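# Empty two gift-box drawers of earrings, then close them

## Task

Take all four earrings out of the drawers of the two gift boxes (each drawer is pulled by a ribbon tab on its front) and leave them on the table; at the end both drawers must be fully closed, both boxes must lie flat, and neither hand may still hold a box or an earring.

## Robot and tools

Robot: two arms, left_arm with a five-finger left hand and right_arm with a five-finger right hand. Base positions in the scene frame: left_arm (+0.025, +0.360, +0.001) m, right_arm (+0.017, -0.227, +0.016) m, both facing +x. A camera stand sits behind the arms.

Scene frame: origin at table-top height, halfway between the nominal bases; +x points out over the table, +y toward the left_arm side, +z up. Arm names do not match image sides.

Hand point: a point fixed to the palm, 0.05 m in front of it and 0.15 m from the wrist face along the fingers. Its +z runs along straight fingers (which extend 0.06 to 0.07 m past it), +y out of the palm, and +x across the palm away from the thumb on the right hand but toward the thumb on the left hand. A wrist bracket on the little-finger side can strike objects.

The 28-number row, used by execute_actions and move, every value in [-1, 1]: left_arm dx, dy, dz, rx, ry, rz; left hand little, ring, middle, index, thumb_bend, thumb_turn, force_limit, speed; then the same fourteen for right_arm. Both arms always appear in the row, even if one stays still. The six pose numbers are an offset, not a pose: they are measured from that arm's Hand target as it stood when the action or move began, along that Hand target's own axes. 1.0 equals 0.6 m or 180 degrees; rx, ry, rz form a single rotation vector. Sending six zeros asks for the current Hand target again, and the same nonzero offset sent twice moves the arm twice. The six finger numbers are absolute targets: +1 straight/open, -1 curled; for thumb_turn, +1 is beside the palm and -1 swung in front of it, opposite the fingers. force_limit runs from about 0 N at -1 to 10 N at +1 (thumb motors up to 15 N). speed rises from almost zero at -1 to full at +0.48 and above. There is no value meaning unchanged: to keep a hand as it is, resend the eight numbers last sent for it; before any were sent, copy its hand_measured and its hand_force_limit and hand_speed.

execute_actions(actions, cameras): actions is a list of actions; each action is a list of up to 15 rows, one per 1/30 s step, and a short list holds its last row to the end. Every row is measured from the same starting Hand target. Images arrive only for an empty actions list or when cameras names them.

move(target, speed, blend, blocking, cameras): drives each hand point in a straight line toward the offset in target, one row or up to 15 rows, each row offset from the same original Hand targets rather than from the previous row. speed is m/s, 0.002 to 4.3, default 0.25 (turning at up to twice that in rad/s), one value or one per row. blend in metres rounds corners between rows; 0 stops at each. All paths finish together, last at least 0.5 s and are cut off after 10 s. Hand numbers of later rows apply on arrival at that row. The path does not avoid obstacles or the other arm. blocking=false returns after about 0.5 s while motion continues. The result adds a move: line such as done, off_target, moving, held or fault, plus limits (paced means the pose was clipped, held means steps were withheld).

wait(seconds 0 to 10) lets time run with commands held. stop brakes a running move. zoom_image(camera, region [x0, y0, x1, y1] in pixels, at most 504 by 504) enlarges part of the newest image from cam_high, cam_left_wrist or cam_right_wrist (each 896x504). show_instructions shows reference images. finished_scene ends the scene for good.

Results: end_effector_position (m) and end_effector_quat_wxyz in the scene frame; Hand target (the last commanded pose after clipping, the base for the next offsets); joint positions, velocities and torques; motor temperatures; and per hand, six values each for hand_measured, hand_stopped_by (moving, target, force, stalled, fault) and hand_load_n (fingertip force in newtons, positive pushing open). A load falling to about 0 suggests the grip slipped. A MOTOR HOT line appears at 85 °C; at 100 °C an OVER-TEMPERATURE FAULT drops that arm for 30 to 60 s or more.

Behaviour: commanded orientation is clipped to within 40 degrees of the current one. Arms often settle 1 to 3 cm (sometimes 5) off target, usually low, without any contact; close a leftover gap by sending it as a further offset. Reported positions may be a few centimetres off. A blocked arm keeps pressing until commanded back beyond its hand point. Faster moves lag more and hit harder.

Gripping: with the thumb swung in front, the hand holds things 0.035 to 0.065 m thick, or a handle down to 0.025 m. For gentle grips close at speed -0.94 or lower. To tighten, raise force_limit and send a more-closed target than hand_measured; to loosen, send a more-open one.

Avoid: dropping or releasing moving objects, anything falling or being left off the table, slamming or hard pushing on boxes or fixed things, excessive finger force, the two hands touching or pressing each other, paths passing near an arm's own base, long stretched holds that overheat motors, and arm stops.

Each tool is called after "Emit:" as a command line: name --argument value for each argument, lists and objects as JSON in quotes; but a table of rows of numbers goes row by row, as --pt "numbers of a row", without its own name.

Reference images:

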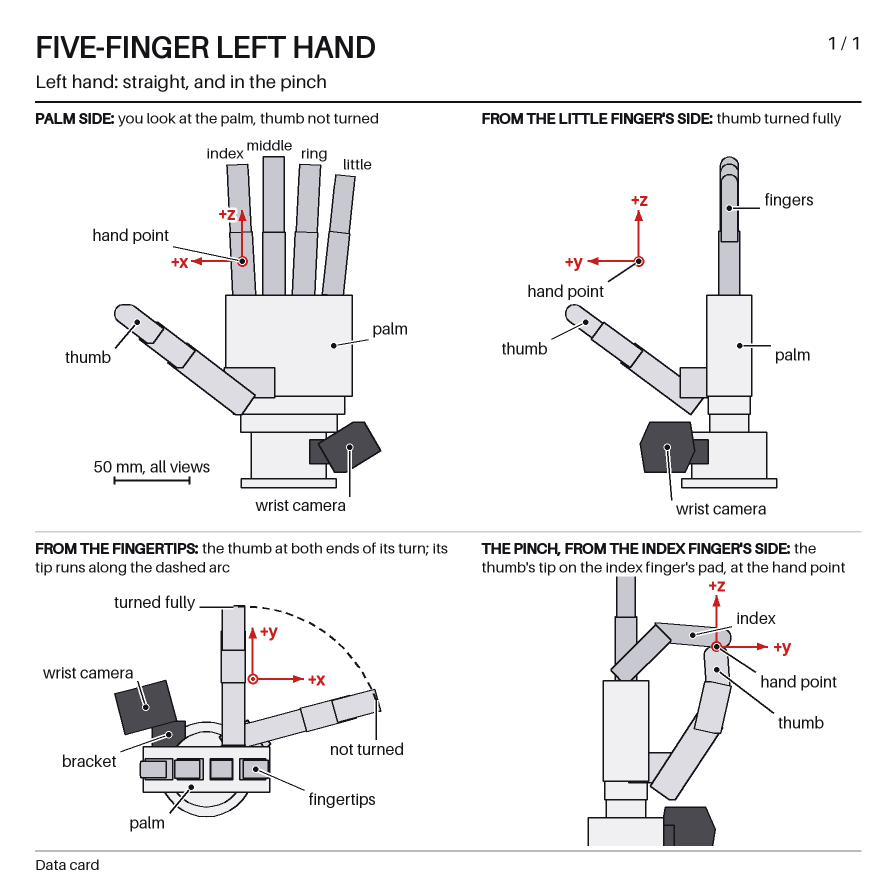

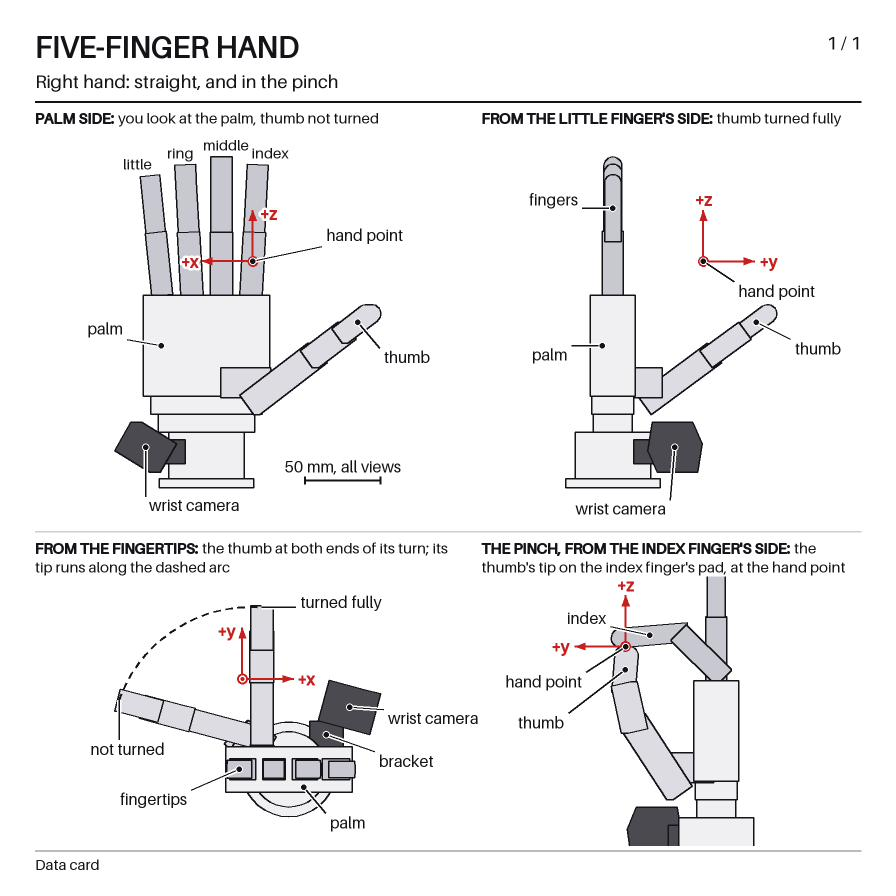

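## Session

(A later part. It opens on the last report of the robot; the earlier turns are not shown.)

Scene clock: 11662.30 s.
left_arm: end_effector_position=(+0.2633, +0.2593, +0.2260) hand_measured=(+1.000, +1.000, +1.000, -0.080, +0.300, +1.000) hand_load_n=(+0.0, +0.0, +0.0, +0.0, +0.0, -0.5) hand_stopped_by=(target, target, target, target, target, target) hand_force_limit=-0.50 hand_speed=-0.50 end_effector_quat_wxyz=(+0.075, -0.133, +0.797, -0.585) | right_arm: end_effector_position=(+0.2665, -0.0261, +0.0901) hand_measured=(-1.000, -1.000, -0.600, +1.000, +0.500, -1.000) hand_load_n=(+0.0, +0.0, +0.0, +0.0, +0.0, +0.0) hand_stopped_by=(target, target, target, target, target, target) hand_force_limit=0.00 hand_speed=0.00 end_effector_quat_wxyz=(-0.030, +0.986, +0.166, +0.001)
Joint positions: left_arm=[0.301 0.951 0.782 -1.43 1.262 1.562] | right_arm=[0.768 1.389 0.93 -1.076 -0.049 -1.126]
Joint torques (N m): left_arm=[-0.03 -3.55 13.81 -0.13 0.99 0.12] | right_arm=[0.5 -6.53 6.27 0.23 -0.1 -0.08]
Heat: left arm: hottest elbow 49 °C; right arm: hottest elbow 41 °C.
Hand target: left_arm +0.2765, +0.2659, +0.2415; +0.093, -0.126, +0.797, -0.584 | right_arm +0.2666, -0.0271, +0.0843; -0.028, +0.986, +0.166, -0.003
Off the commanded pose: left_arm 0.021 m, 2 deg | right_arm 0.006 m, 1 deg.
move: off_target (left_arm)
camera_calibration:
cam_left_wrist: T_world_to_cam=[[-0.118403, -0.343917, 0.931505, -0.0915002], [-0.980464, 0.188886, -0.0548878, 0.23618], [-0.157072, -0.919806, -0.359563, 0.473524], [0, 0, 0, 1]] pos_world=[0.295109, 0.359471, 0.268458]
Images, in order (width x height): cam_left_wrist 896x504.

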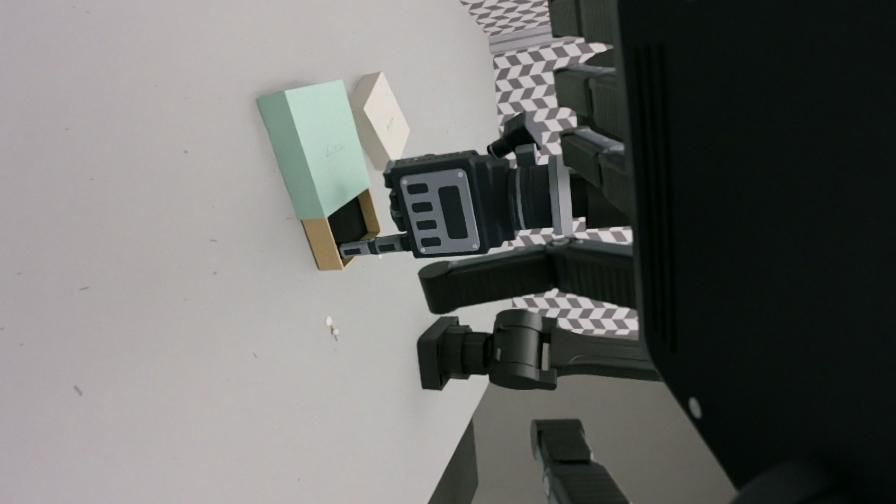

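Emit:
move --target '[0,0,0,0,0,0,1,1,1,-0.08,0.3,1,-0.5,-0.5,0,0,0,0,0,0,-1,-1,-0.6,0.88,0.5,-1,-0.4,-0.85]' --speed 0.03 --cameras '["cam_left_wrist"]'

Emit:
zoom_image --camera "cam_left_wrist" --region '[310, 200, 410, 280]'

Scene clock: 11731.07 s.
left_arm: end_effector_position=(+0.2633, +0.2593, +0.2260) hand_measured=(+1.000, +1.000, +1.000, -0.080, +0.300, +1.000) hand_load_n=(+0.0, +0.0, +0.0, +0.0, +0.0, +0.0) hand_stopped_by=(target, target, target, target, target, target) hand_force_limit=-0.50 hand_speed=-0.50 end_effector_quat_wxyz=(+0.075, -0.133, +0.797, -0.585) | right_arm: end_effector_position=(+0.2665, -0.0261, +0.0901) hand_measured=(-1.000, -1.000, -0.600, +0.880, +0.500, -1.000) hand_load_n=(+0.0, +0.0, +0.0, +0.0, +0.0, +0.0) hand_stopped_by=(target, target, target, target, target, target) hand_force_limit=-0.40 hand_speed=-0.85 end_effector_quat_wxyz=(-0.030, +0.986, +0.166, +0.001)
Joint positions: left_arm=[0.301 0.951 0.782 -1.43 1.262 1.562] | right_arm=[0.768 1.389 0.93 -1.076 -0.049 -1.126]
Joint torques (N m): left_arm=[-0.03 -3.66 13.81 -0.02 0.99 0.11] | right_arm=[0.62 -6.48 6.24 0.23 -0.1 -0.08]
Motor temperatures (°C): left_arm=[26 26 50 26 31 25] | right_arm=[26 27 39 25 27 26]
Heat: left arm: hottest elbow 50 °C; right arm: hottest elbow 39 °C.
Hand target: left_arm +0.2765, +0.2659, +0.2415; +0.093, -0.126, +0.797, -0.584 | right_arm +0.2666, -0.0271, +0.0843; -0.028, +0.986, +0.166, -0.003
Off the commanded pose: left_arm 0.021 m, 2 deg | right_arm 0.006 m, 1 deg.
move: off_target (left_arm)
camera_calibration:
cam_left_wrist: T_world_to_cam=[[-0.118403, -0.343917, 0.931505, -0.0915002], [-0.980464, 0.188886, -0.0548878, 0.23618], [-0.157072, -0.919806, -0.359563, 0.473524], [0, 0, 0, 1]] pos_world=[0.295109, 0.359471, 0.268458]
Images, in order (width x height): cam_left_wrist 896x504.

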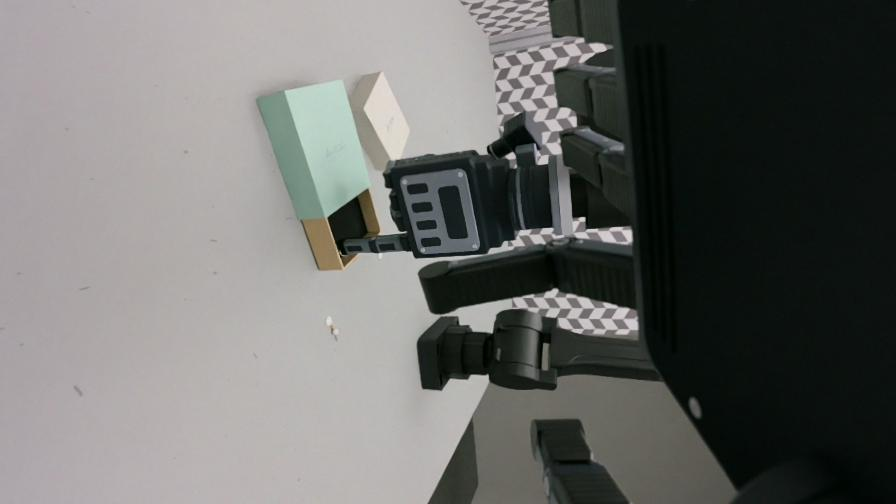

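Scaled by 5.040 from the camera's 896x504 image, which has a finer 1280x720 frame.

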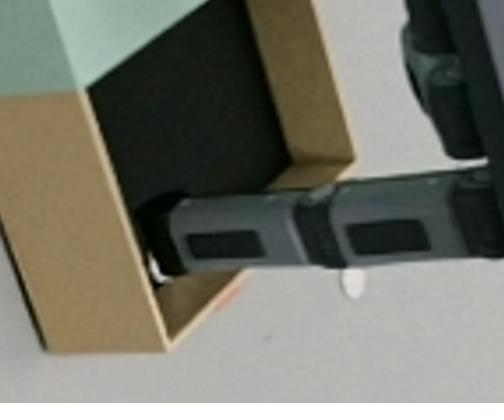

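Emit:
move --target '[0,0,0,0,0,0,1,1,1,-0.08,0.3,1,-0.5,-0.5,0,0,0,0,0,0,-1,-1,-0.6,0.74,0.5,-1,-0.4,-0.85]' --speed 0.03 --cameras '["cam_left_wrist"]'

Emit:
zoom_image --camera "cam_left_wrist" --region '[310, 200, 410, 280]'

Scene clock: 11741.67 s.
left_arm: end_effector_position=(+0.2633, +0.2593, +0.2260) hand_measured=(+1.000, +1.000, +1.000, -0.080, +0.300, +1.000) hand_load_n=(-0.5, +0.0, +0.0, +0.0, +0.0, -0.5) hand_stopped_by=(target, target, target, target, target, target) hand_force_limit=-0.50 hand_speed=-0.50 end_effector_quat_wxyz=(+0.075, -0.133, +0.797, -0.585) | right_arm: end_effector_position=(+0.2665, -0.0261, +0.0901) hand_measured=(-1.000, -1.000, -0.600, +0.740, +0.500, -1.000) hand_load_n=(+0.5, +0.0, +0.5, +0.0, +0.0, +0.0) hand_stopped_by=(target, target, target, target, target, target) hand_force_limit=-0.40 hand_speed=-0.85 end_effector_quat_wxyz=(-0.030, +0.986, +0.166, +0.001)
Joint positions: left_arm=[0.301 0.951 0.782 -1.43 1.262 1.562] | right_arm=[0.768 1.389 0.93 -1.076 -0.049 -1.126]
Joint torques (N m): left_arm=[0.03 -3.25 13.91 -0.16 0.98 0.14] | right_arm=[0.56 -6.53 6.28 0.23 -0.1 -0.08]
Heat: left arm: hottest elbow 50 °C; right arm: hottest elbow 39 °C.
Hand target: left_arm +0.2765, +0.2659, +0.2415; +0.093, -0.126, +0.797, -0.584 | right_arm +0.2666, -0.0271, +0.0843; -0.028, +0.986, +0.166, -0.003
Off the commanded pose: left_arm 0.021 m, 2 deg | right_arm 0.006 m, 1 deg.
move: off_target (left_arm)
camera_calibration:
cam_left_wrist: T_world_to_cam=[[-0.118403, -0.343917, 0.931505, -0.0915002], [-0.980464, 0.188886, -0.0548878, 0.23618], [-0.157072, -0.919806, -0.359563, 0.473524], [0, 0, 0, 1]] pos_world=[0.295109, 0.359471, 0.268458]
Images, in order (width x height): cam_left_wrist 896x504.

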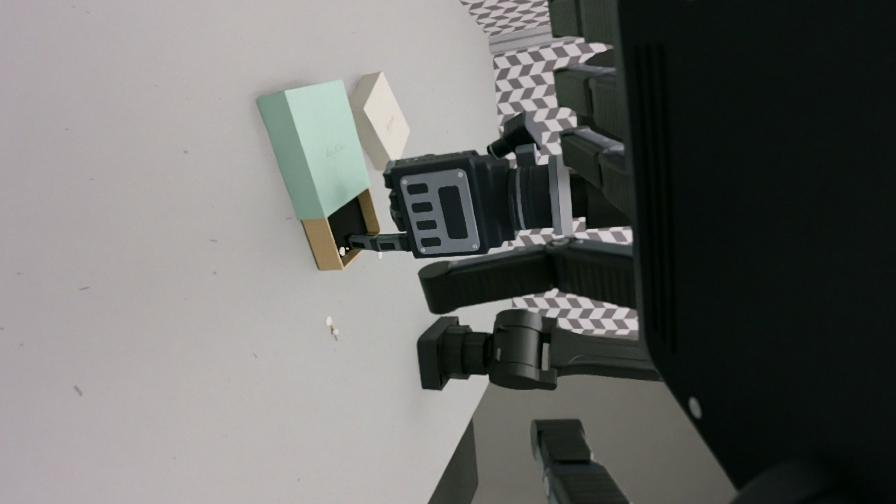

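Scaled by 5.040 from the camera's 896x504 image, which has a finer 1280x720 frame.

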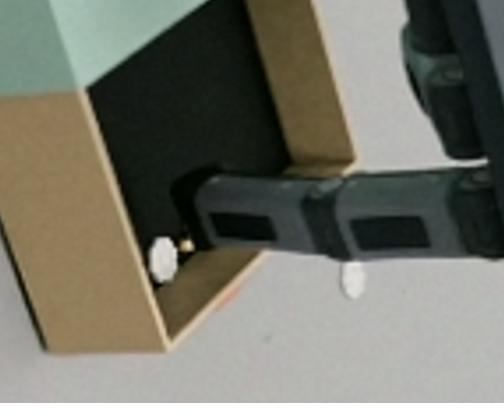

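Emit:
move --target '[0,0,0,0,0,0,1,1,1,-0.08,0.3,1,-0.5,-0.5,0,0,0,0,0,0,-1,-1,-0.6,0.95,0.5,-1,-0.4,-0.85]' --speed 0.03 --cameras '["cam_left_wrist"]'

Emit:
zoom_image --camera "cam_left_wrist" --region '[320, 220, 370, 280]'

Scene clock: 11774.90 s.
left_arm: end_effector_position=(+0.2633, +0.2593, +0.2260) hand_measured=(+1.000, +1.000, +1.000, -0.080, +0.300, +1.000) hand_load_n=(+0.0, +0.0, +0.0, +0.0, +0.0, -0.5) hand_stopped_by=(target, target, target, target, target, target) hand_force_limit=-0.50 hand_speed=-0.50 end_effector_quat_wxyz=(+0.075, -0.133, +0.797, -0.585) | right_arm: end_effector_position=(+0.2665, -0.0261, +0.0901) hand_measured=(-1.000, -1.000, -0.600, +0.950, +0.500, -1.000) hand_load_n=(+0.0, +0.5, +0.0, +0.0, +0.0, +0.0) hand_stopped_by=(target, target, target, target, target, target) hand_force_limit=-0.40 hand_speed=-0.85 end_effector_quat_wxyz=(-0.030, +0.986, +0.166, +0.001)
Joint positions: left_arm=[0.301 0.951 0.782 -1.43 1.262 1.562] | right_arm=[0.768 1.389 0.93 -1.076 -0.049 -1.126]
Joint torques (N m): left_arm=[0.09 -3.25 13.75 -0.1 0.98 0.19] | right_arm=[0.56 -6.53 6.27 0.24 -0.11 -0.09]
Heat: left arm: hottest elbow 50 °C; right arm: hottest elbow 39 °C.
Hand target: left_arm +0.2765, +0.2659, +0.2415; +0.093, -0.126, +0.797, -0.584 | right_arm +0.2666, -0.0271, +0.0843; -0.028, +0.986, +0.166, -0.003
Off the commanded pose: left_arm 0.021 m, 2 deg | right_arm 0.006 m, 1 deg.
move: off_target (left_arm)
camera_calibration:
cam_left_wrist: T_world_to_cam=[[-0.118403, -0.343917, 0.931505, -0.0915002], [-0.980464, 0.188886, -0.0548878, 0.23618], [-0.157072, -0.919806, -0.359563, 0.473524], [0, 0, 0, 1]] pos_world=[0.295109, 0.359471, 0.268458]
Images, in order (width x height): cam_left_wrist 896x504.

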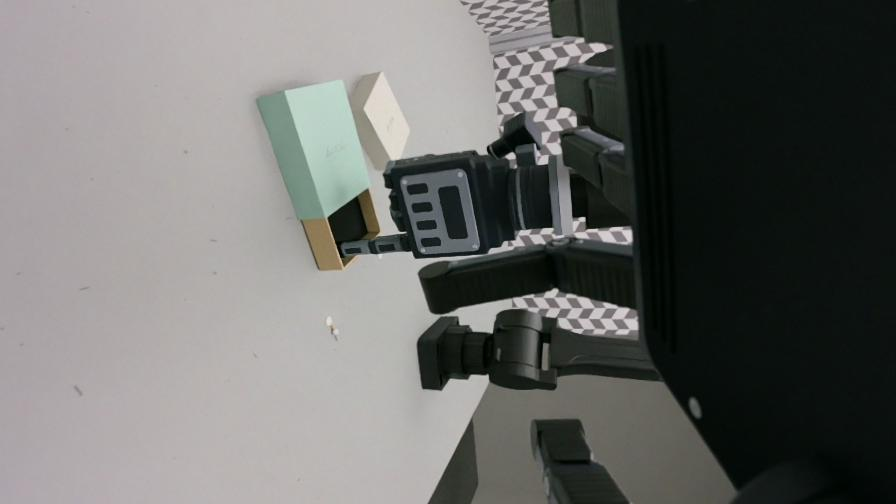

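Scaled by 8.400 from the camera's 896x504 image, which has a finer 1280x720 frame.

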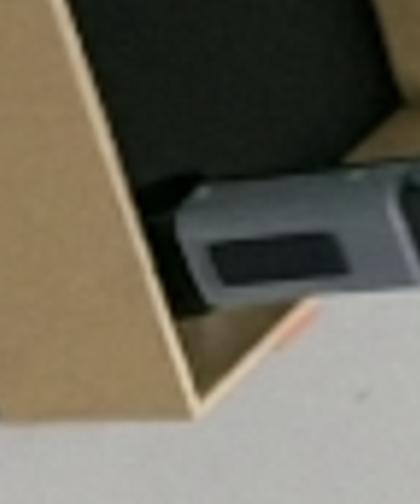

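Emit:
move --target '[0,0,0,0,0,0,1,1,1,-0.08,0.3,1,-0.5,-0.5,0,0.009,-0.0005,-0.0111,0,0,-1,-1,-0.6,0.88,0.5,-1,-0.4,-0.85]' --speed 0.03 --cameras '["cam_left_wrist"]'

Emit:
zoom_image --camera "cam_left_wrist" --region '[320, 220, 370, 280]'

Scene clock: 11785.43 s.
left_arm: end_effector_position=(+0.2633, +0.2593, +0.2260) hand_measured=(+1.000, +1.000, +1.000, -0.080, +0.300, +1.000) hand_load_n=(+0.0, +0.0, +0.0, +0.0, +0.5, +0.0) hand_stopped_by=(target, target, target, target, target, target) hand_force_limit=-0.50 hand_speed=-0.50 end_effector_quat_wxyz=(+0.075, -0.133, +0.797, -0.585) | right_arm: end_effector_position=(+0.2701, -0.0302, +0.0891) hand_measured=(-1.000, -1.000, -0.600, +0.880, +0.500, -1.000) hand_load_n=(+0.0, +0.0, +0.0, +0.0, +0.0, +0.0) hand_stopped_by=(target, target, target, target, target, target) hand_force_limit=-0.40 hand_speed=-0.85 end_effector_quat_wxyz=(-0.017, +0.986, +0.166, +0.006)
Joint positions: left_arm=[0.301 0.951 0.782 -1.43 1.262 1.562] | right_arm=[0.768 1.395 0.93 -1.076 -0.021 -1.126]
Joint torques (N m): left_arm=[-0.09 -3.08 13.91 -0.23 0.98 0.13] | right_arm=[0.85 -6.53 6.34 -0.2 0.06 -0.05]
Heat: left arm: hottest elbow 50 °C; right arm: hottest elbow 39 °C.
Hand target: left_arm +0.2765, +0.2659, +0.2415; +0.093, -0.126, +0.797, -0.584 | right_arm +0.2684, -0.0322, +0.0843; -0.011, +0.986, +0.166, -0.001
Off the commanded pose: left_arm 0.021 m, 2 deg | right_arm 0.006 m, 1 deg.
move: off_target (left_arm)
camera_calibration:
cam_left_wrist: T_world_to_cam=[[-0.118403, -0.343917, 0.931505, -0.0915002], [-0.980464, 0.188886, -0.0548878, 0.23618], [-0.157072, -0.919806, -0.359563, 0.473524], [0, 0, 0, 1]] pos_world=[0.295109, 0.359471, 0.268458]
Images, in order (width x height): cam_left_wrist 896x504.

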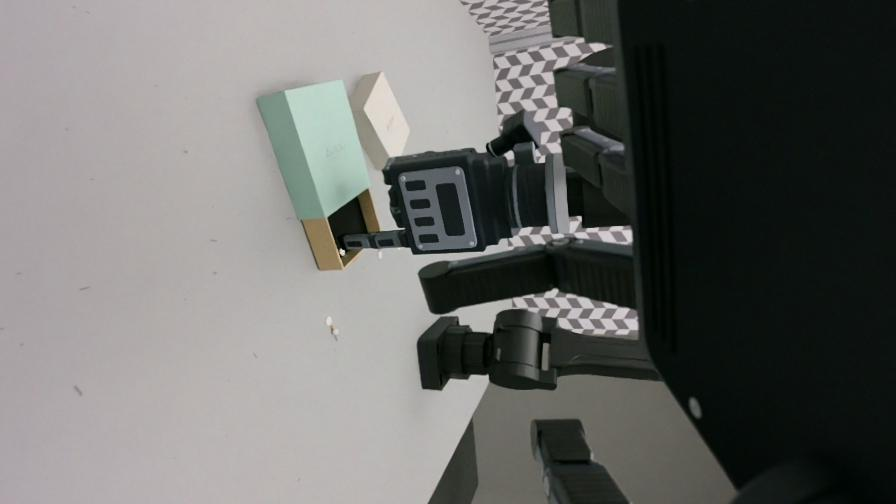

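Scaled by 8.400 from the camera's 896x504 image, which has a finer 1280x720 frame.

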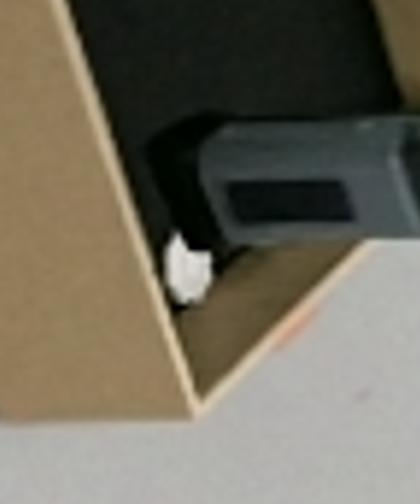

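Emit:
move --target '[0,0,0,0,0,0,1,1,1,-0.08,0.3,1,-0.5,-0.5,-0.0037,-0.009,0,0.0111,-0.0044,0,-1,-1,-0.6,0.97,0.5,-1,-0.4,-0.85]' --speed 0.03 --cameras '["cam_left_wrist"]'

Emit:
zoom_image --camera "cam_left_wrist" --region '[320, 220, 370, 280]'

Scene clock: 11824.67 s.
left_arm: end_effector_position=(+0.2633, +0.2593, +0.2260) hand_measured=(+1.000, +1.000, +1.000, -0.080, +0.300, +1.000) hand_load_n=(+0.0, +0.0, +0.0, +0.0, +0.0, +0.0) hand_stopped_by=(target, target, target, target, target, target) hand_force_limit=-0.50 hand_speed=-0.50 end_effector_quat_wxyz=(+0.075, -0.133, +0.797, -0.585) | right_arm: end_effector_position=(+0.2654, -0.0255, +0.0880) hand_measured=(-1.000, -1.000, -0.600, +0.970, +0.500, -1.000) hand_load_n=(+0.5, +0.0, +0.0, +0.0, +0.0, +0.0) hand_stopped_by=(target, target, target, target, target, target) hand_force_limit=-0.40 hand_speed=-0.85 end_effector_quat_wxyz=(-0.031, +0.986, +0.166, -0.004)
Joint positions: left_arm=[0.301 0.951 0.782 -1.43 1.262 1.562] | right_arm=[0.768 1.395 0.93 -1.076 -0.055 -1.126]
Joint torques (N m): left_arm=[0.09 -3.37 13.81 -0.29 0.98 0.15] | right_arm=[0.5 -6.77 6.46 -0.27 -0.11 -0.09]
Heat: left arm: hottest elbow 50 °C; right arm: hottest elbow 39 °C.
Hand target: left_arm +0.2765, +0.2659, +0.2415; +0.093, -0.126, +0.797, -0.584 | right_arm +0.2645, -0.0278, +0.0844; -0.027, +0.986, +0.166, -0.010
Off the commanded pose: left_arm 0.021 m, 2 deg | right_arm 0.004 m, 1 deg.
move: off_target (left_arm)
camera_calibration:
cam_left_wrist: T_world_to_cam=[[-0.118403, -0.343917, 0.931505, -0.0915002], [-0.980464, 0.188886, -0.0548878, 0.23618], [-0.157072, -0.919806, -0.359563, 0.473524], [0, 0, 0, 1]] pos_world=[0.295109, 0.359471, 0.268458]
Images, in order (width x height): cam_left_wrist 896x504.

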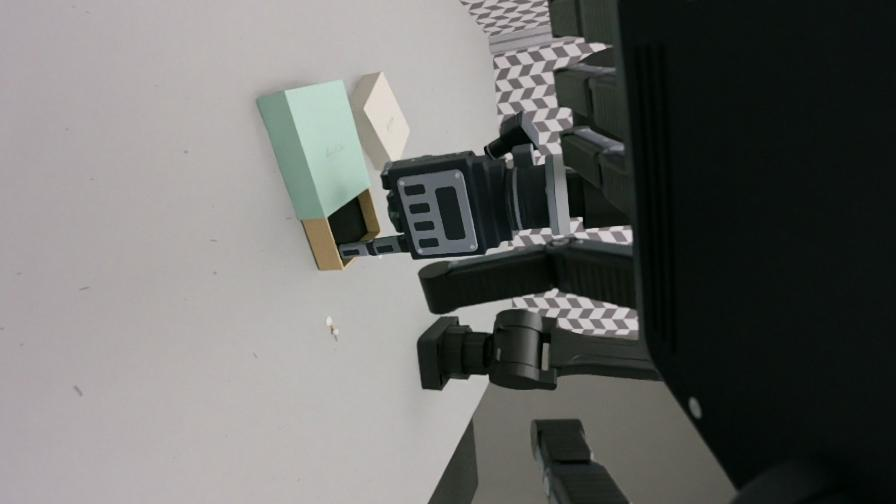

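Scaled by 8.400 from the camera's 896x504 image, which has a finer 1280x720 frame.

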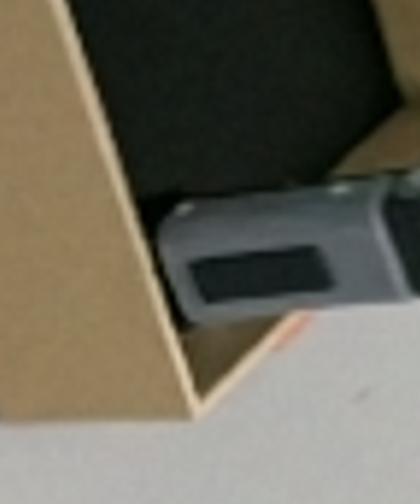

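Emit:
move --target '[0,0,0,0,0,0,1,1,1,-0.08,0.3,1,-0.5,-0.5,-0.0035,0,0,0,-0.0056,0,-1,-1,-0.6,0.97,0.5,-1,-0.4,-0.85]' --speed 0.03 --cameras '["cam_left_wrist"]'

Emit:
zoom_image --camera "cam_left_wrist" --region '[320, 220, 370, 280]'

Scene clock: 11839.47 s.
left_arm: end_effector_position=(+0.2633, +0.2593, +0.2260) hand_measured=(+1.000, +1.000, +1.000, -0.080, +0.300, +1.000) hand_load_n=(-0.5, +0.0, +0.0, +0.0, +0.0, -0.5) hand_stopped_by=(target, target, target, target, target, target) hand_force_limit=-0.50 hand_speed=-0.50 end_effector_quat_wxyz=(+0.075, -0.133, +0.797, -0.585) | right_arm: end_effector_position=(+0.2623, -0.0266, +0.0870) hand_measured=(-1.000, -1.000, -0.600, +0.970, +0.500, -1.000) hand_load_n=(+0.0, +0.0, +0.0, +0.0, +0.0, +0.0) hand_stopped_by=(target, target, target, target, target, target) hand_force_limit=-0.40 hand_speed=-0.85 end_effector_quat_wxyz=(-0.030, +0.986, +0.166, -0.012)
Joint positions: left_arm=[0.301 0.951 0.782 -1.43 1.262 1.562] | right_arm=[0.768 1.399 0.93 -1.087 -0.062 -1.126]
Joint torques (N m): left_arm=[0.21 -3.02 13.85 -0.14 0.96 0.12] | right_arm=[0.44 -6.53 6.83 -0.42 -0.11 -0.11]
Heat: left arm: hottest elbow 50 °C; right arm: hottest elbow 39 °C.
Hand target: left_arm +0.2765, +0.2659, +0.2415; +0.093, -0.126, +0.797, -0.584 | right_arm +0.2626, -0.0285, +0.0844; -0.026, +0.986, +0.166, -0.019
Off the commanded pose: left_arm 0.021 m, 2 deg | right_arm 0.003 m, 1 deg.
move: off_target (left_arm)
camera_calibration:
cam_left_wrist: T_world_to_cam=[[-0.118403, -0.343917, 0.931505, -0.0915002], [-0.980464, 0.188886, -0.0548878, 0.23618], [-0.157072, -0.919806, -0.359563, 0.473524], [0, 0, 0, 1]] pos_world=[0.295109, 0.359471, 0.268458]
Images, in order (width x height): cam_left_wrist 896x504.

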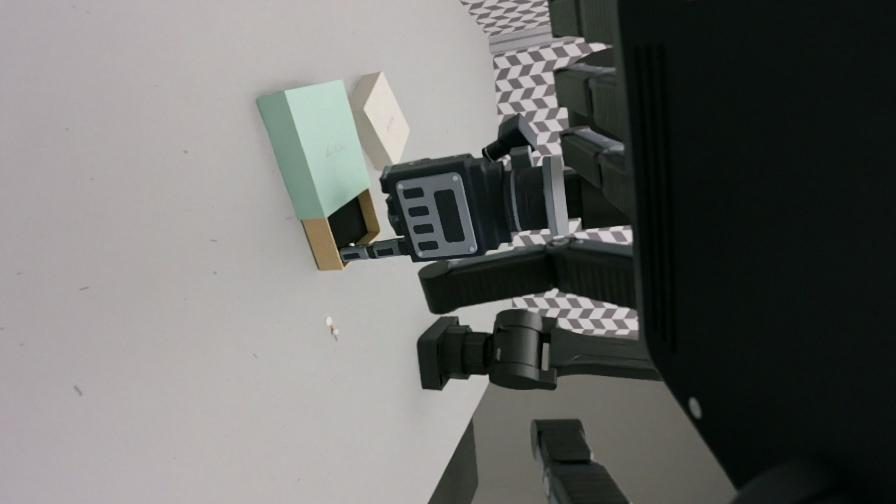

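Scaled by 8.400 from the camera's 896x504 image, which has a finer 1280x720 frame.

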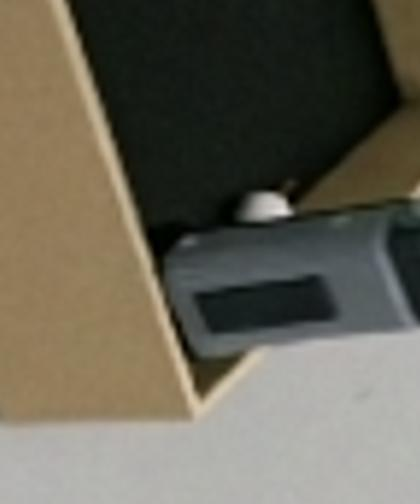

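Emit:
move --target '[0,0,0,0,0,0,1,1,1,-0.08,0.3,1,-0.5,-0.5,0,0.009,-0.0005,-0.0111,0,0,-1,-1,-0.6,0.9,0.5,-1,-0.4,-0.85]' --speed 0.03 --cameras '["cam_left_wrist"]'

Emit:
zoom_image --camera "cam_left_wrist" --region '[320, 220, 370, 280]'

Scene clock: 11852.90 s.
left_arm: end_effector_position=(+0.2633, +0.2593, +0.2260) hand_measured=(+1.000, +1.000, +1.000, -0.080, +0.300, +1.000) hand_load_n=(+0.0, +0.0, +0.0, +0.0, +0.0, -0.5) hand_stopped_by=(target, target, target, target, target, target) hand_force_limit=-0.50 hand_speed=-0.50 end_effector_quat_wxyz=(+0.075, -0.133, +0.797, -0.585) | right_arm: end_effector_position=(+0.2640, -0.0326, +0.0864) hand_measured=(-1.000, -1.000, -0.600, +0.900, +0.500, -1.000) hand_load_n=(+0.0, +0.0, +0.0, +0.0, +0.0, +0.0) hand_stopped_by=(target, target, target, target, target, target) hand_force_limit=-0.40 hand_speed=-0.85 end_effector_quat_wxyz=(-0.014, +0.986, +0.166, -0.011)
Joint positions: left_arm=[0.301 0.951 0.782 -1.43 1.262 1.562] | right_arm=[0.768 1.406 0.93 -1.096 -0.034 -1.126]
Joint torques (N m): left_arm=[-0.26 -3.31 13.85 -0.17 1 0.11] | right_arm=[0.62 -6.59 6.89 -0.47 0.06 -0.09]
Heat: left arm: hottest elbow 50 °C; right arm: hottest elbow 39 °C.
Hand target: left_arm +0.2765, +0.2659, +0.2415; +0.093, -0.126, +0.797, -0.584 | right_arm +0.2643, -0.0336, +0.0843; -0.008, +0.986, +0.166, -0.016
Off the commanded pose: left_arm 0.021 m, 2 deg | right_arm 0.002 m, 1 deg.
move: off_target (left_arm)
camera_calibration:
cam_left_wrist: T_world_to_cam=[[-0.118403, -0.343917, 0.931505, -0.0915002], [-0.980464, 0.188886, -0.0548878, 0.23618], [-0.157072, -0.919806, -0.359563, 0.473524], [0, 0, 0, 1]] pos_world=[0.295109, 0.359471, 0.268458]
Images, in order (width x height): cam_left_wrist 896x504.

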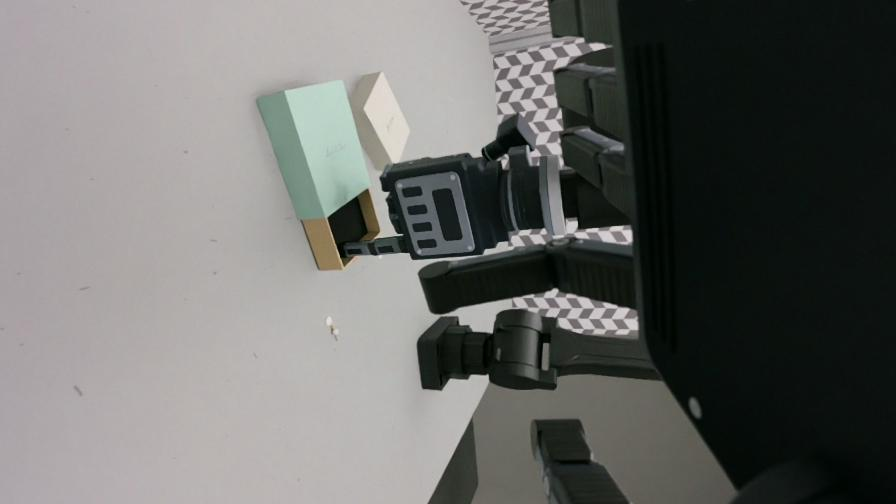

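Scaled by 8.400 from the camera's 896x504 image, which has a finer 1280x720 frame.

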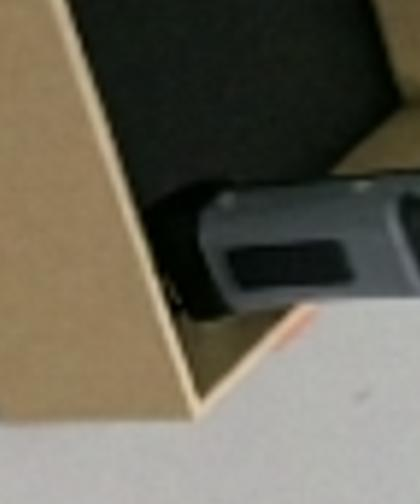

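Emit:
move --target '[0,0,0,0,0,0,1,1,1,-0.08,0.3,1,-0.5,-0.5,0,0.009,-0.0005,-0.0111,0,0,-1,-1,-0.6,0.84,0.5,-1,-0.4,-0.85]' --speed 0.03 --cameras '["cam_left_wrist"]'

Emit:
zoom_image --camera "cam_left_wrist" --region '[320, 220, 370, 280]'

Scene clock: 11861.07 s.
left_arm: end_effector_position=(+0.2633, +0.2593, +0.2260) hand_measured=(+1.000, +1.000, +1.000, -0.080, +0.300, +1.000) hand_load_n=(+0.0, +0.0, +0.0, +0.0, +0.0, +0.0) hand_stopped_by=(target, target, target, target, target, target) hand_force_limit=-0.50 hand_speed=-0.50 end_effector_quat_wxyz=(+0.075, -0.133, +0.797, -0.585) | right_arm: end_effector_position=(+0.2662, -0.0389, +0.0862) hand_measured=(-1.000, -1.000, -0.600, +0.840, +0.500, -1.000) hand_load_n=(+0.0, +0.0, +0.0, +0.0, +0.0, +0.0) hand_stopped_by=(target, target, target, target, target, target) hand_force_limit=-0.40 hand_speed=-0.85 end_effector_quat_wxyz=(+0.004, +0.986, +0.166, -0.008)
Joint positions: left_arm=[0.301 0.951 0.782 -1.43 1.262 1.562] | right_arm=[0.768 1.413 0.93 -1.105 -0.003 -1.126]
Joint torques (N m): left_arm=[-0.15 -2.96 13.91 -0.13 0.97 0.13] | right_arm=[0.97 -6.59 6.94 -0.51 0.08 -0.05]
Heat: left arm: hottest elbow 50 °C; right arm: hottest elbow 39 °C.
Hand target: left_arm +0.2765, +0.2659, +0.2415; +0.093, -0.126, +0.797, -0.584 | right_arm +0.2661, -0.0386, +0.0846; +0.009, +0.986, +0.166, -0.013
Off the commanded pose: left_arm 0.021 m, 2 deg | right_arm 0.002 m, 1 deg.
move: off_target (left_arm)
camera_calibration:
cam_left_wrist: T_world_to_cam=[[-0.118403, -0.343917, 0.931505, -0.0915002], [-0.980464, 0.188886, -0.0548878, 0.23618], [-0.157072, -0.919806, -0.359563, 0.473524], [0, 0, 0, 1]] pos_world=[0.295109, 0.359471, 0.268458]
Images, in order (width x height): cam_left_wrist 896x504.

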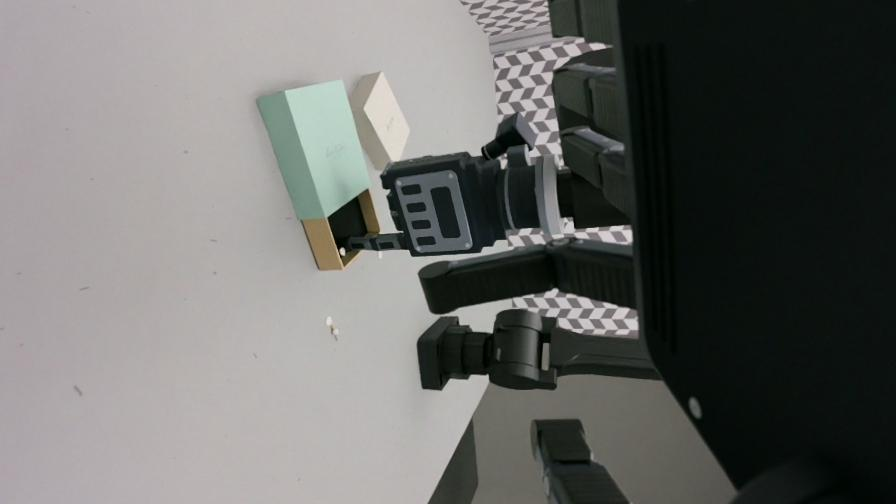

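Scaled by 8.400 from the camera's 896x504 image, which has a finer 1280x720 frame.

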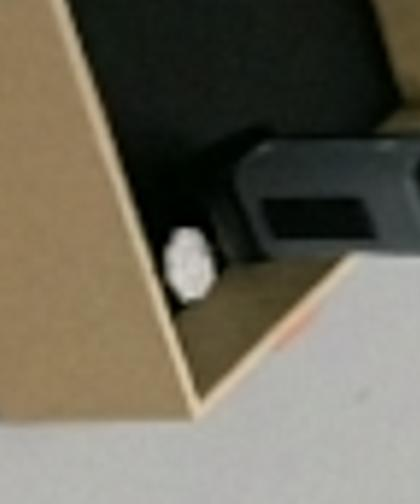

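Emit:
move --target '[0,0,0,0,0,0,1,1,1,-0.08,0.3,1,-0.5,-0.5,0,0.009,-0.0005,-0.0111,0,0,-1,-1,-0.6,0.8,0.5,-1,-0.4,-0.85]' --speed 0.03 --cameras '["cam_left_wrist"]'

Emit:
zoom_image --camera "cam_left_wrist" --region '[320, 210, 390, 280]'

Scene clock: 11904.43 s.
left_arm: end_effector_position=(+0.2633, +0.2593, +0.2260) hand_measured=(+1.000, +1.000, +1.000, -0.080, +0.300, +1.000) hand_load_n=(+0.0, +0.0, +0.0, +0.0, +0.0, -0.5) hand_stopped_by=(target, target, target, target, target, target) hand_force_limit=-0.50 hand_speed=-0.50 end_effector_quat_wxyz=(+0.075, -0.133, +0.797, -0.585) | right_arm: end_effector_position=(+0.2684, -0.0452, +0.0864) hand_measured=(-1.000, -1.000, -0.600, +0.800, +0.500, -1.000) hand_load_n=(+0.0, +0.0, +0.0, +0.0, +0.0, +0.0) hand_stopped_by=(target, target, target, target, target, target) hand_force_limit=-0.40 hand_speed=-0.85 end_effector_quat_wxyz=(+0.021, +0.986, +0.166, -0.005)
Joint positions: left_arm=[0.301 0.951 0.782 -1.43 1.262 1.562] | right_arm=[0.768 1.419 0.93 -1.115 0.028 -1.126]
Joint torques (N m): left_arm=[0.09 -3.14 13.78 -0.05 0.98 0.12] | right_arm=[1.14 -6.59 6.97 -0.51 0.12 -0.01]
Heat: left arm: hottest elbow 50 °C; right arm: hottest elbow 39 °C.
Hand target: left_arm +0.2765, +0.2659, +0.2415; +0.093, -0.126, +0.797, -0.584 | right_arm +0.2679, -0.0437, +0.0849; +0.026, +0.986, +0.167, -0.010
Off the commanded pose: left_arm 0.021 m, 2 deg | right_arm 0.002 m, 1 deg.
move: off_target (left_arm)
camera_calibration:
cam_left_wrist: T_world_to_cam=[[-0.118403, -0.343917, 0.931505, -0.0915002], [-0.980464, 0.188886, -0.0548878, 0.23618], [-0.157072, -0.919806, -0.359563, 0.473524], [0, 0, 0, 1]] pos_world=[0.295109, 0.359471, 0.268458]
Images, in order (width x height): cam_left_wrist 896x504.

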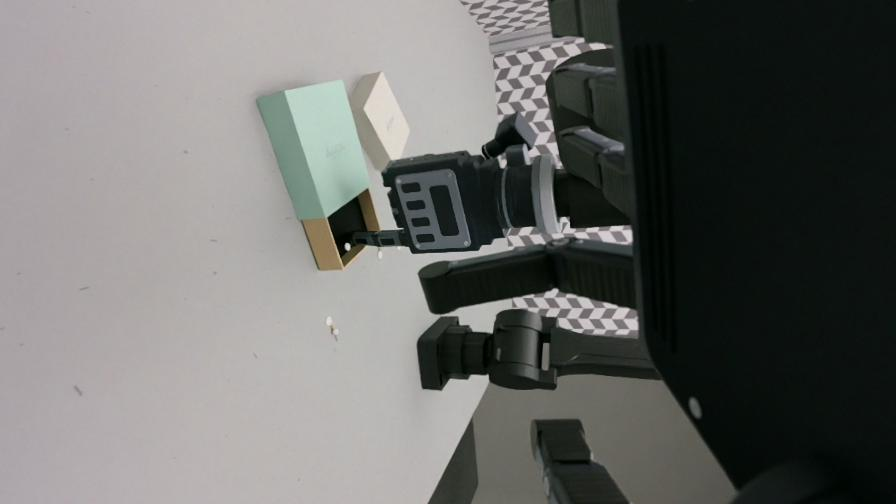

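Scaled by 7.200 from the camera's 896x504 image, which has a finer 1280x720 frame.

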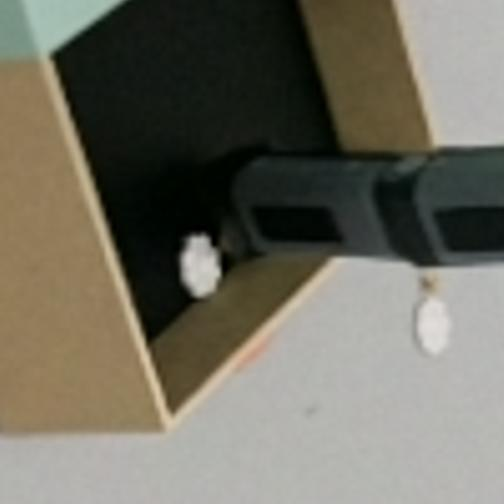

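Emit:
move --target '[0,0,0,0,0,0,1,1,1,-0.08,0.3,1,-0.5,-0.5,0,0.009,-0.0005,-0.0111,0,0,-1,-1,-0.6,0.76,0.5,-1,-0.4,-0.85]' --speed 0.03 --cameras '["cam_left_wrist"]'

Emit:
zoom_image --camera "cam_left_wrist" --region '[320, 210, 390, 280]'

Scene clock: 11915.17 s.
left_arm: end_effector_position=(+0.2633, +0.2593, +0.2260) hand_measured=(+1.000, +1.000, +1.000, -0.080, +0.300, +1.000) hand_load_n=(-0.5, +0.0, +0.0, +0.0, +0.0, +0.0) hand_stopped_by=(target, target, target, target, target, target) hand_force_limit=-0.50 hand_speed=-0.50 end_effector_quat_wxyz=(+0.075, -0.133, +0.797, -0.585) | right_arm: end_effector_position=(+0.2706, -0.0515, +0.0865) hand_measured=(-1.000, -1.000, -0.600, +0.760, +0.500, -1.000) hand_load_n=(+0.0, +0.0, +0.0, +0.0, +0.0, +0.0) hand_stopped_by=(target, target, target, target, target, target) hand_force_limit=-0.40 hand_speed=-0.85 end_effector_quat_wxyz=(+0.038, +0.985, +0.167, -0.003)
Joint positions: left_arm=[0.301 0.951 0.782 -1.43 1.262 1.562] | right_arm=[0.768 1.426 0.93 -1.124 0.059 -1.126]
Joint torques (N m): left_arm=[0.09 -3.08 13.81 -0.14 1 0.14] | right_arm=[1.26 -6.59 6.98 -0.61 0.13 0.04]
Heat: left arm: hottest elbow 51 °C; right arm: hottest elbow 39 °C.
Hand target: left_arm +0.2765, +0.2659, +0.2415; +0.093, -0.126, +0.797, -0.584 | right_arm +0.2696, -0.0488, +0.0854; +0.043, +0.985, +0.167, -0.007
Off the commanded pose: left_arm 0.021 m, 2 deg | right_arm 0.003 m, 1 deg.
move: off_target (left_arm)
camera_calibration:
cam_left_wrist: T_world_to_cam=[[-0.118403, -0.343917, 0.931505, -0.0915002], [-0.980464, 0.188886, -0.0548878, 0.23618], [-0.157072, -0.919806, -0.359563, 0.473524], [0, 0, 0, 1]] pos_world=[0.295109, 0.359471, 0.268458]
Images, in order (width x height): cam_left_wrist 896x504.

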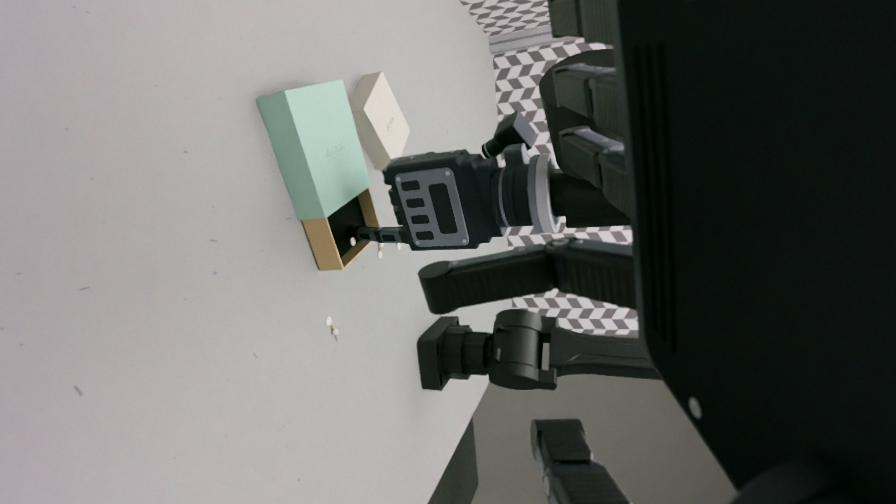

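Scaled by 7.200 from the camera's 896x504 image, which has a finer 1280x720 frame.

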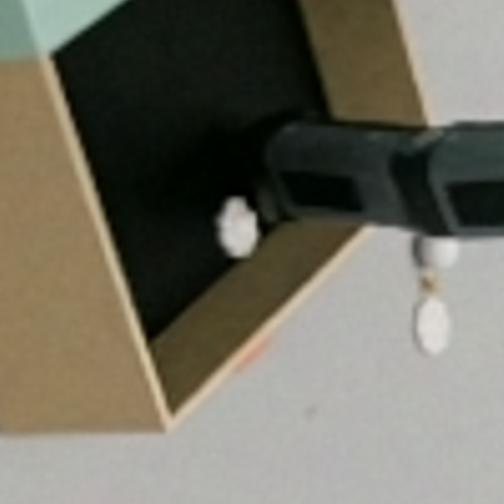

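Emit:
move --target '[0,0,0,0,0,0,1,1,1,-0.08,0.3,1,-0.5,-0.5,0.0133,0,-0.0004,0,0.0167,0,-1,-1,-0.6,0.76,0.5,-1,-0.4,-0.85]' --speed 0.03 --cameras '["cam_left_wrist"]'

Emit:
zoom_image --camera "cam_left_wrist" --region '[320, 210, 390, 280]'

Scene clock: 12060.37 s.
left_arm: end_effector_position=(+0.2633, +0.2593, +0.2260) hand_measured=(+1.000, +1.000, +1.000, -0.080, +0.300, +1.000) hand_load_n=(+0.0, +0.0, -0.5, +0.0, +0.0, -0.5) hand_stopped_by=(target, target, target, target, target, target) hand_force_limit=-0.50 hand_speed=-0.50 end_effector_quat_wxyz=(+0.075, -0.133, +0.797, -0.585) | right_arm: end_effector_position=(+0.2788, -0.0495, +0.0860) hand_measured=(-1.000, -1.000, -0.600, +0.760, +0.500, -1.000) hand_load_n=(+0.0, +0.0, +0.0, +0.0, +0.0, +0.0) hand_stopped_by=(target, target, target, target, target, target) hand_force_limit=-0.40 hand_speed=-0.85 end_effector_quat_wxyz=(+0.040, +0.985, +0.166, +0.014)
Joint positions: left_arm=[0.301 0.951 0.782 -1.43 1.262 1.562] | right_arm=[0.768 1.426 0.93 -1.097 0.082 -1.126]
Joint torques (N m): left_arm=[0.09 -3.19 13.75 -0.13 0.95 0.13] | right_arm=[1.61 -7.82 6.19 0.09 0.16 0.03]
Heat: left arm: hottest elbow 51 °C; right arm: hottest elbow 39 °C.
Hand target: left_arm +0.2765, +0.2659, +0.2415; +0.093, -0.126, +0.797, -0.584 | right_arm +0.2771, -0.0462, +0.0854; +0.039, +0.985, +0.168, +0.018
Off the commanded pose: left_arm 0.021 m, 2 deg | right_arm 0.004 m, 1 deg.
move: off_target (left_arm)
camera_calibration:
cam_left_wrist: T_world_to_cam=[[-0.118403, -0.343917, 0.931505, -0.0915002], [-0.980464, 0.188886, -0.0548878, 0.23618], [-0.157072, -0.919806, -0.359563, 0.473524], [0, 0, 0, 1]] pos_world=[0.295109, 0.359471, 0.268458]
Images, in order (width x height): cam_left_wrist 896x504.

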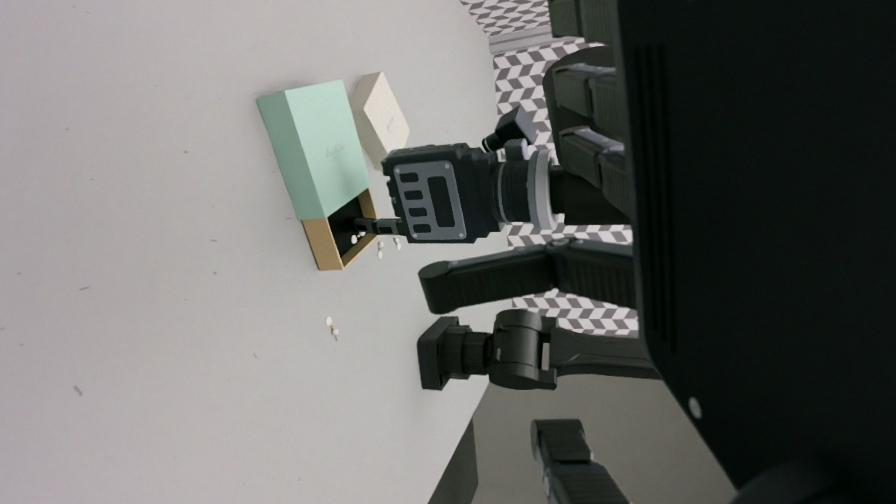

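Scaled by 7.200 from the camera's 896x504 image, which has a finer 1280x720 frame.

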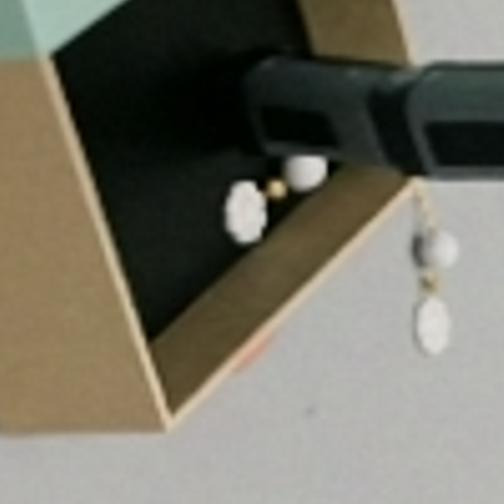

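Emit:
move --target '[0,0,0,0,0,0,1,1,1,-0.08,0.3,1,-0.5,-0.5,0.006,0,-0.0002,0,0.0067,0,-1,-1,-0.6,0.5,0.5,-1,-0.4,-0.85]' --speed 0.03 --cameras '["cam_left_wrist"]'

Emit:
zoom_image --camera "cam_left_wrist" --region '[320, 200, 400, 280]'

Scene clock: 12145.70 s.
left_arm: end_effector_position=(+0.2633, +0.2593, +0.2260) hand_measured=(+1.000, +1.000, +1.000, -0.080, +0.300, +1.000) hand_load_n=(+0.0, +0.0, +0.0, +0.0, +0.0, -0.5) hand_stopped_by=(target, target, target, target, target, target) hand_force_limit=-0.50 hand_speed=-0.50 end_effector_quat_wxyz=(+0.075, -0.133, +0.797, -0.585) | right_arm: end_effector_position=(+0.2832, -0.0476, +0.0856) hand_measured=(-1.000, -1.000, -0.600, +0.500, +0.500, -1.000) hand_load_n=(+0.5, -0.5, +0.0, +0.0, +0.0, +0.5) hand_stopped_by=(target, target, target, target, target, target) hand_force_limit=-0.40 hand_speed=-0.85 end_effector_quat_wxyz=(+0.039, +0.985, +0.166, +0.024)
Joint positions: left_arm=[0.301 0.951 0.782 -1.43 1.262 1.562] | right_arm=[0.768 1.426 0.93 -1.08 0.091 -1.126]
Joint torques (N m): left_arm=[0.15 -3.31 13.71 -0.14 1.01 0.12] | right_arm=[1.73 -8.35 5.96 0.12 0.16 0.02]
Heat: left arm: hottest elbow 51 °C; right arm: hottest elbow 38 °C.
Hand target: left_arm +0.2765, +0.2659, +0.2415; +0.093, -0.126, +0.797, -0.584 | right_arm +0.2806, -0.0449, +0.0856; +0.037, +0.985, +0.168, +0.029
Off the commanded pose: left_arm 0.021 m, 2 deg | right_arm 0.004 m, 1 deg.
move: off_target (left_arm)
camera_calibration:
cam_left_wrist: T_world_to_cam=[[-0.118403, -0.343917, 0.931505, -0.0915002], [-0.980464, 0.188886, -0.0548878, 0.23618], [-0.157072, -0.919806, -0.359563, 0.473524], [0, 0, 0, 1]] pos_world=[0.295109, 0.359471, 0.268458]
Images, in order (width x height): cam_left_wrist 896x504.

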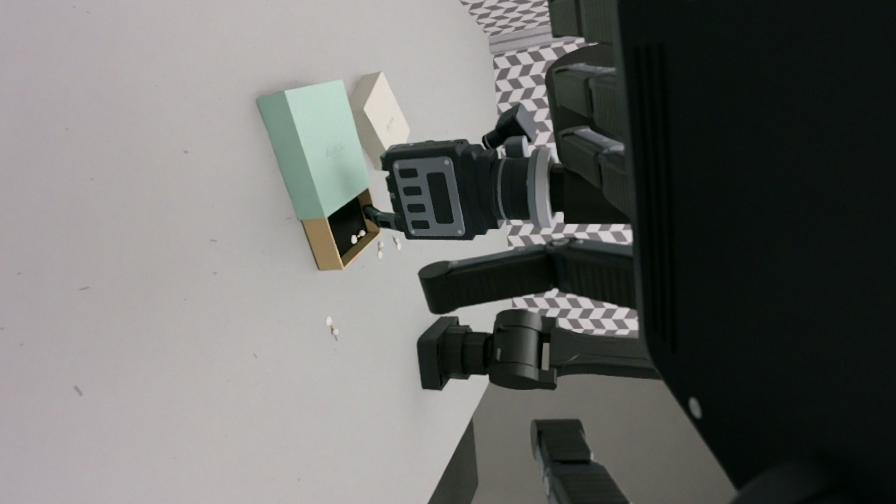

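Scaled by 6.300 from the camera's 896x504 image, which has a finer 1280x720 frame.

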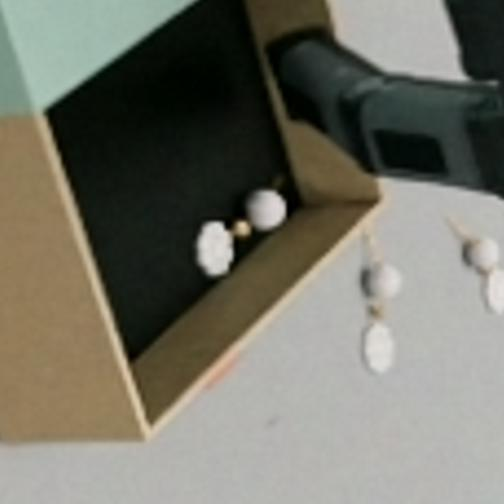

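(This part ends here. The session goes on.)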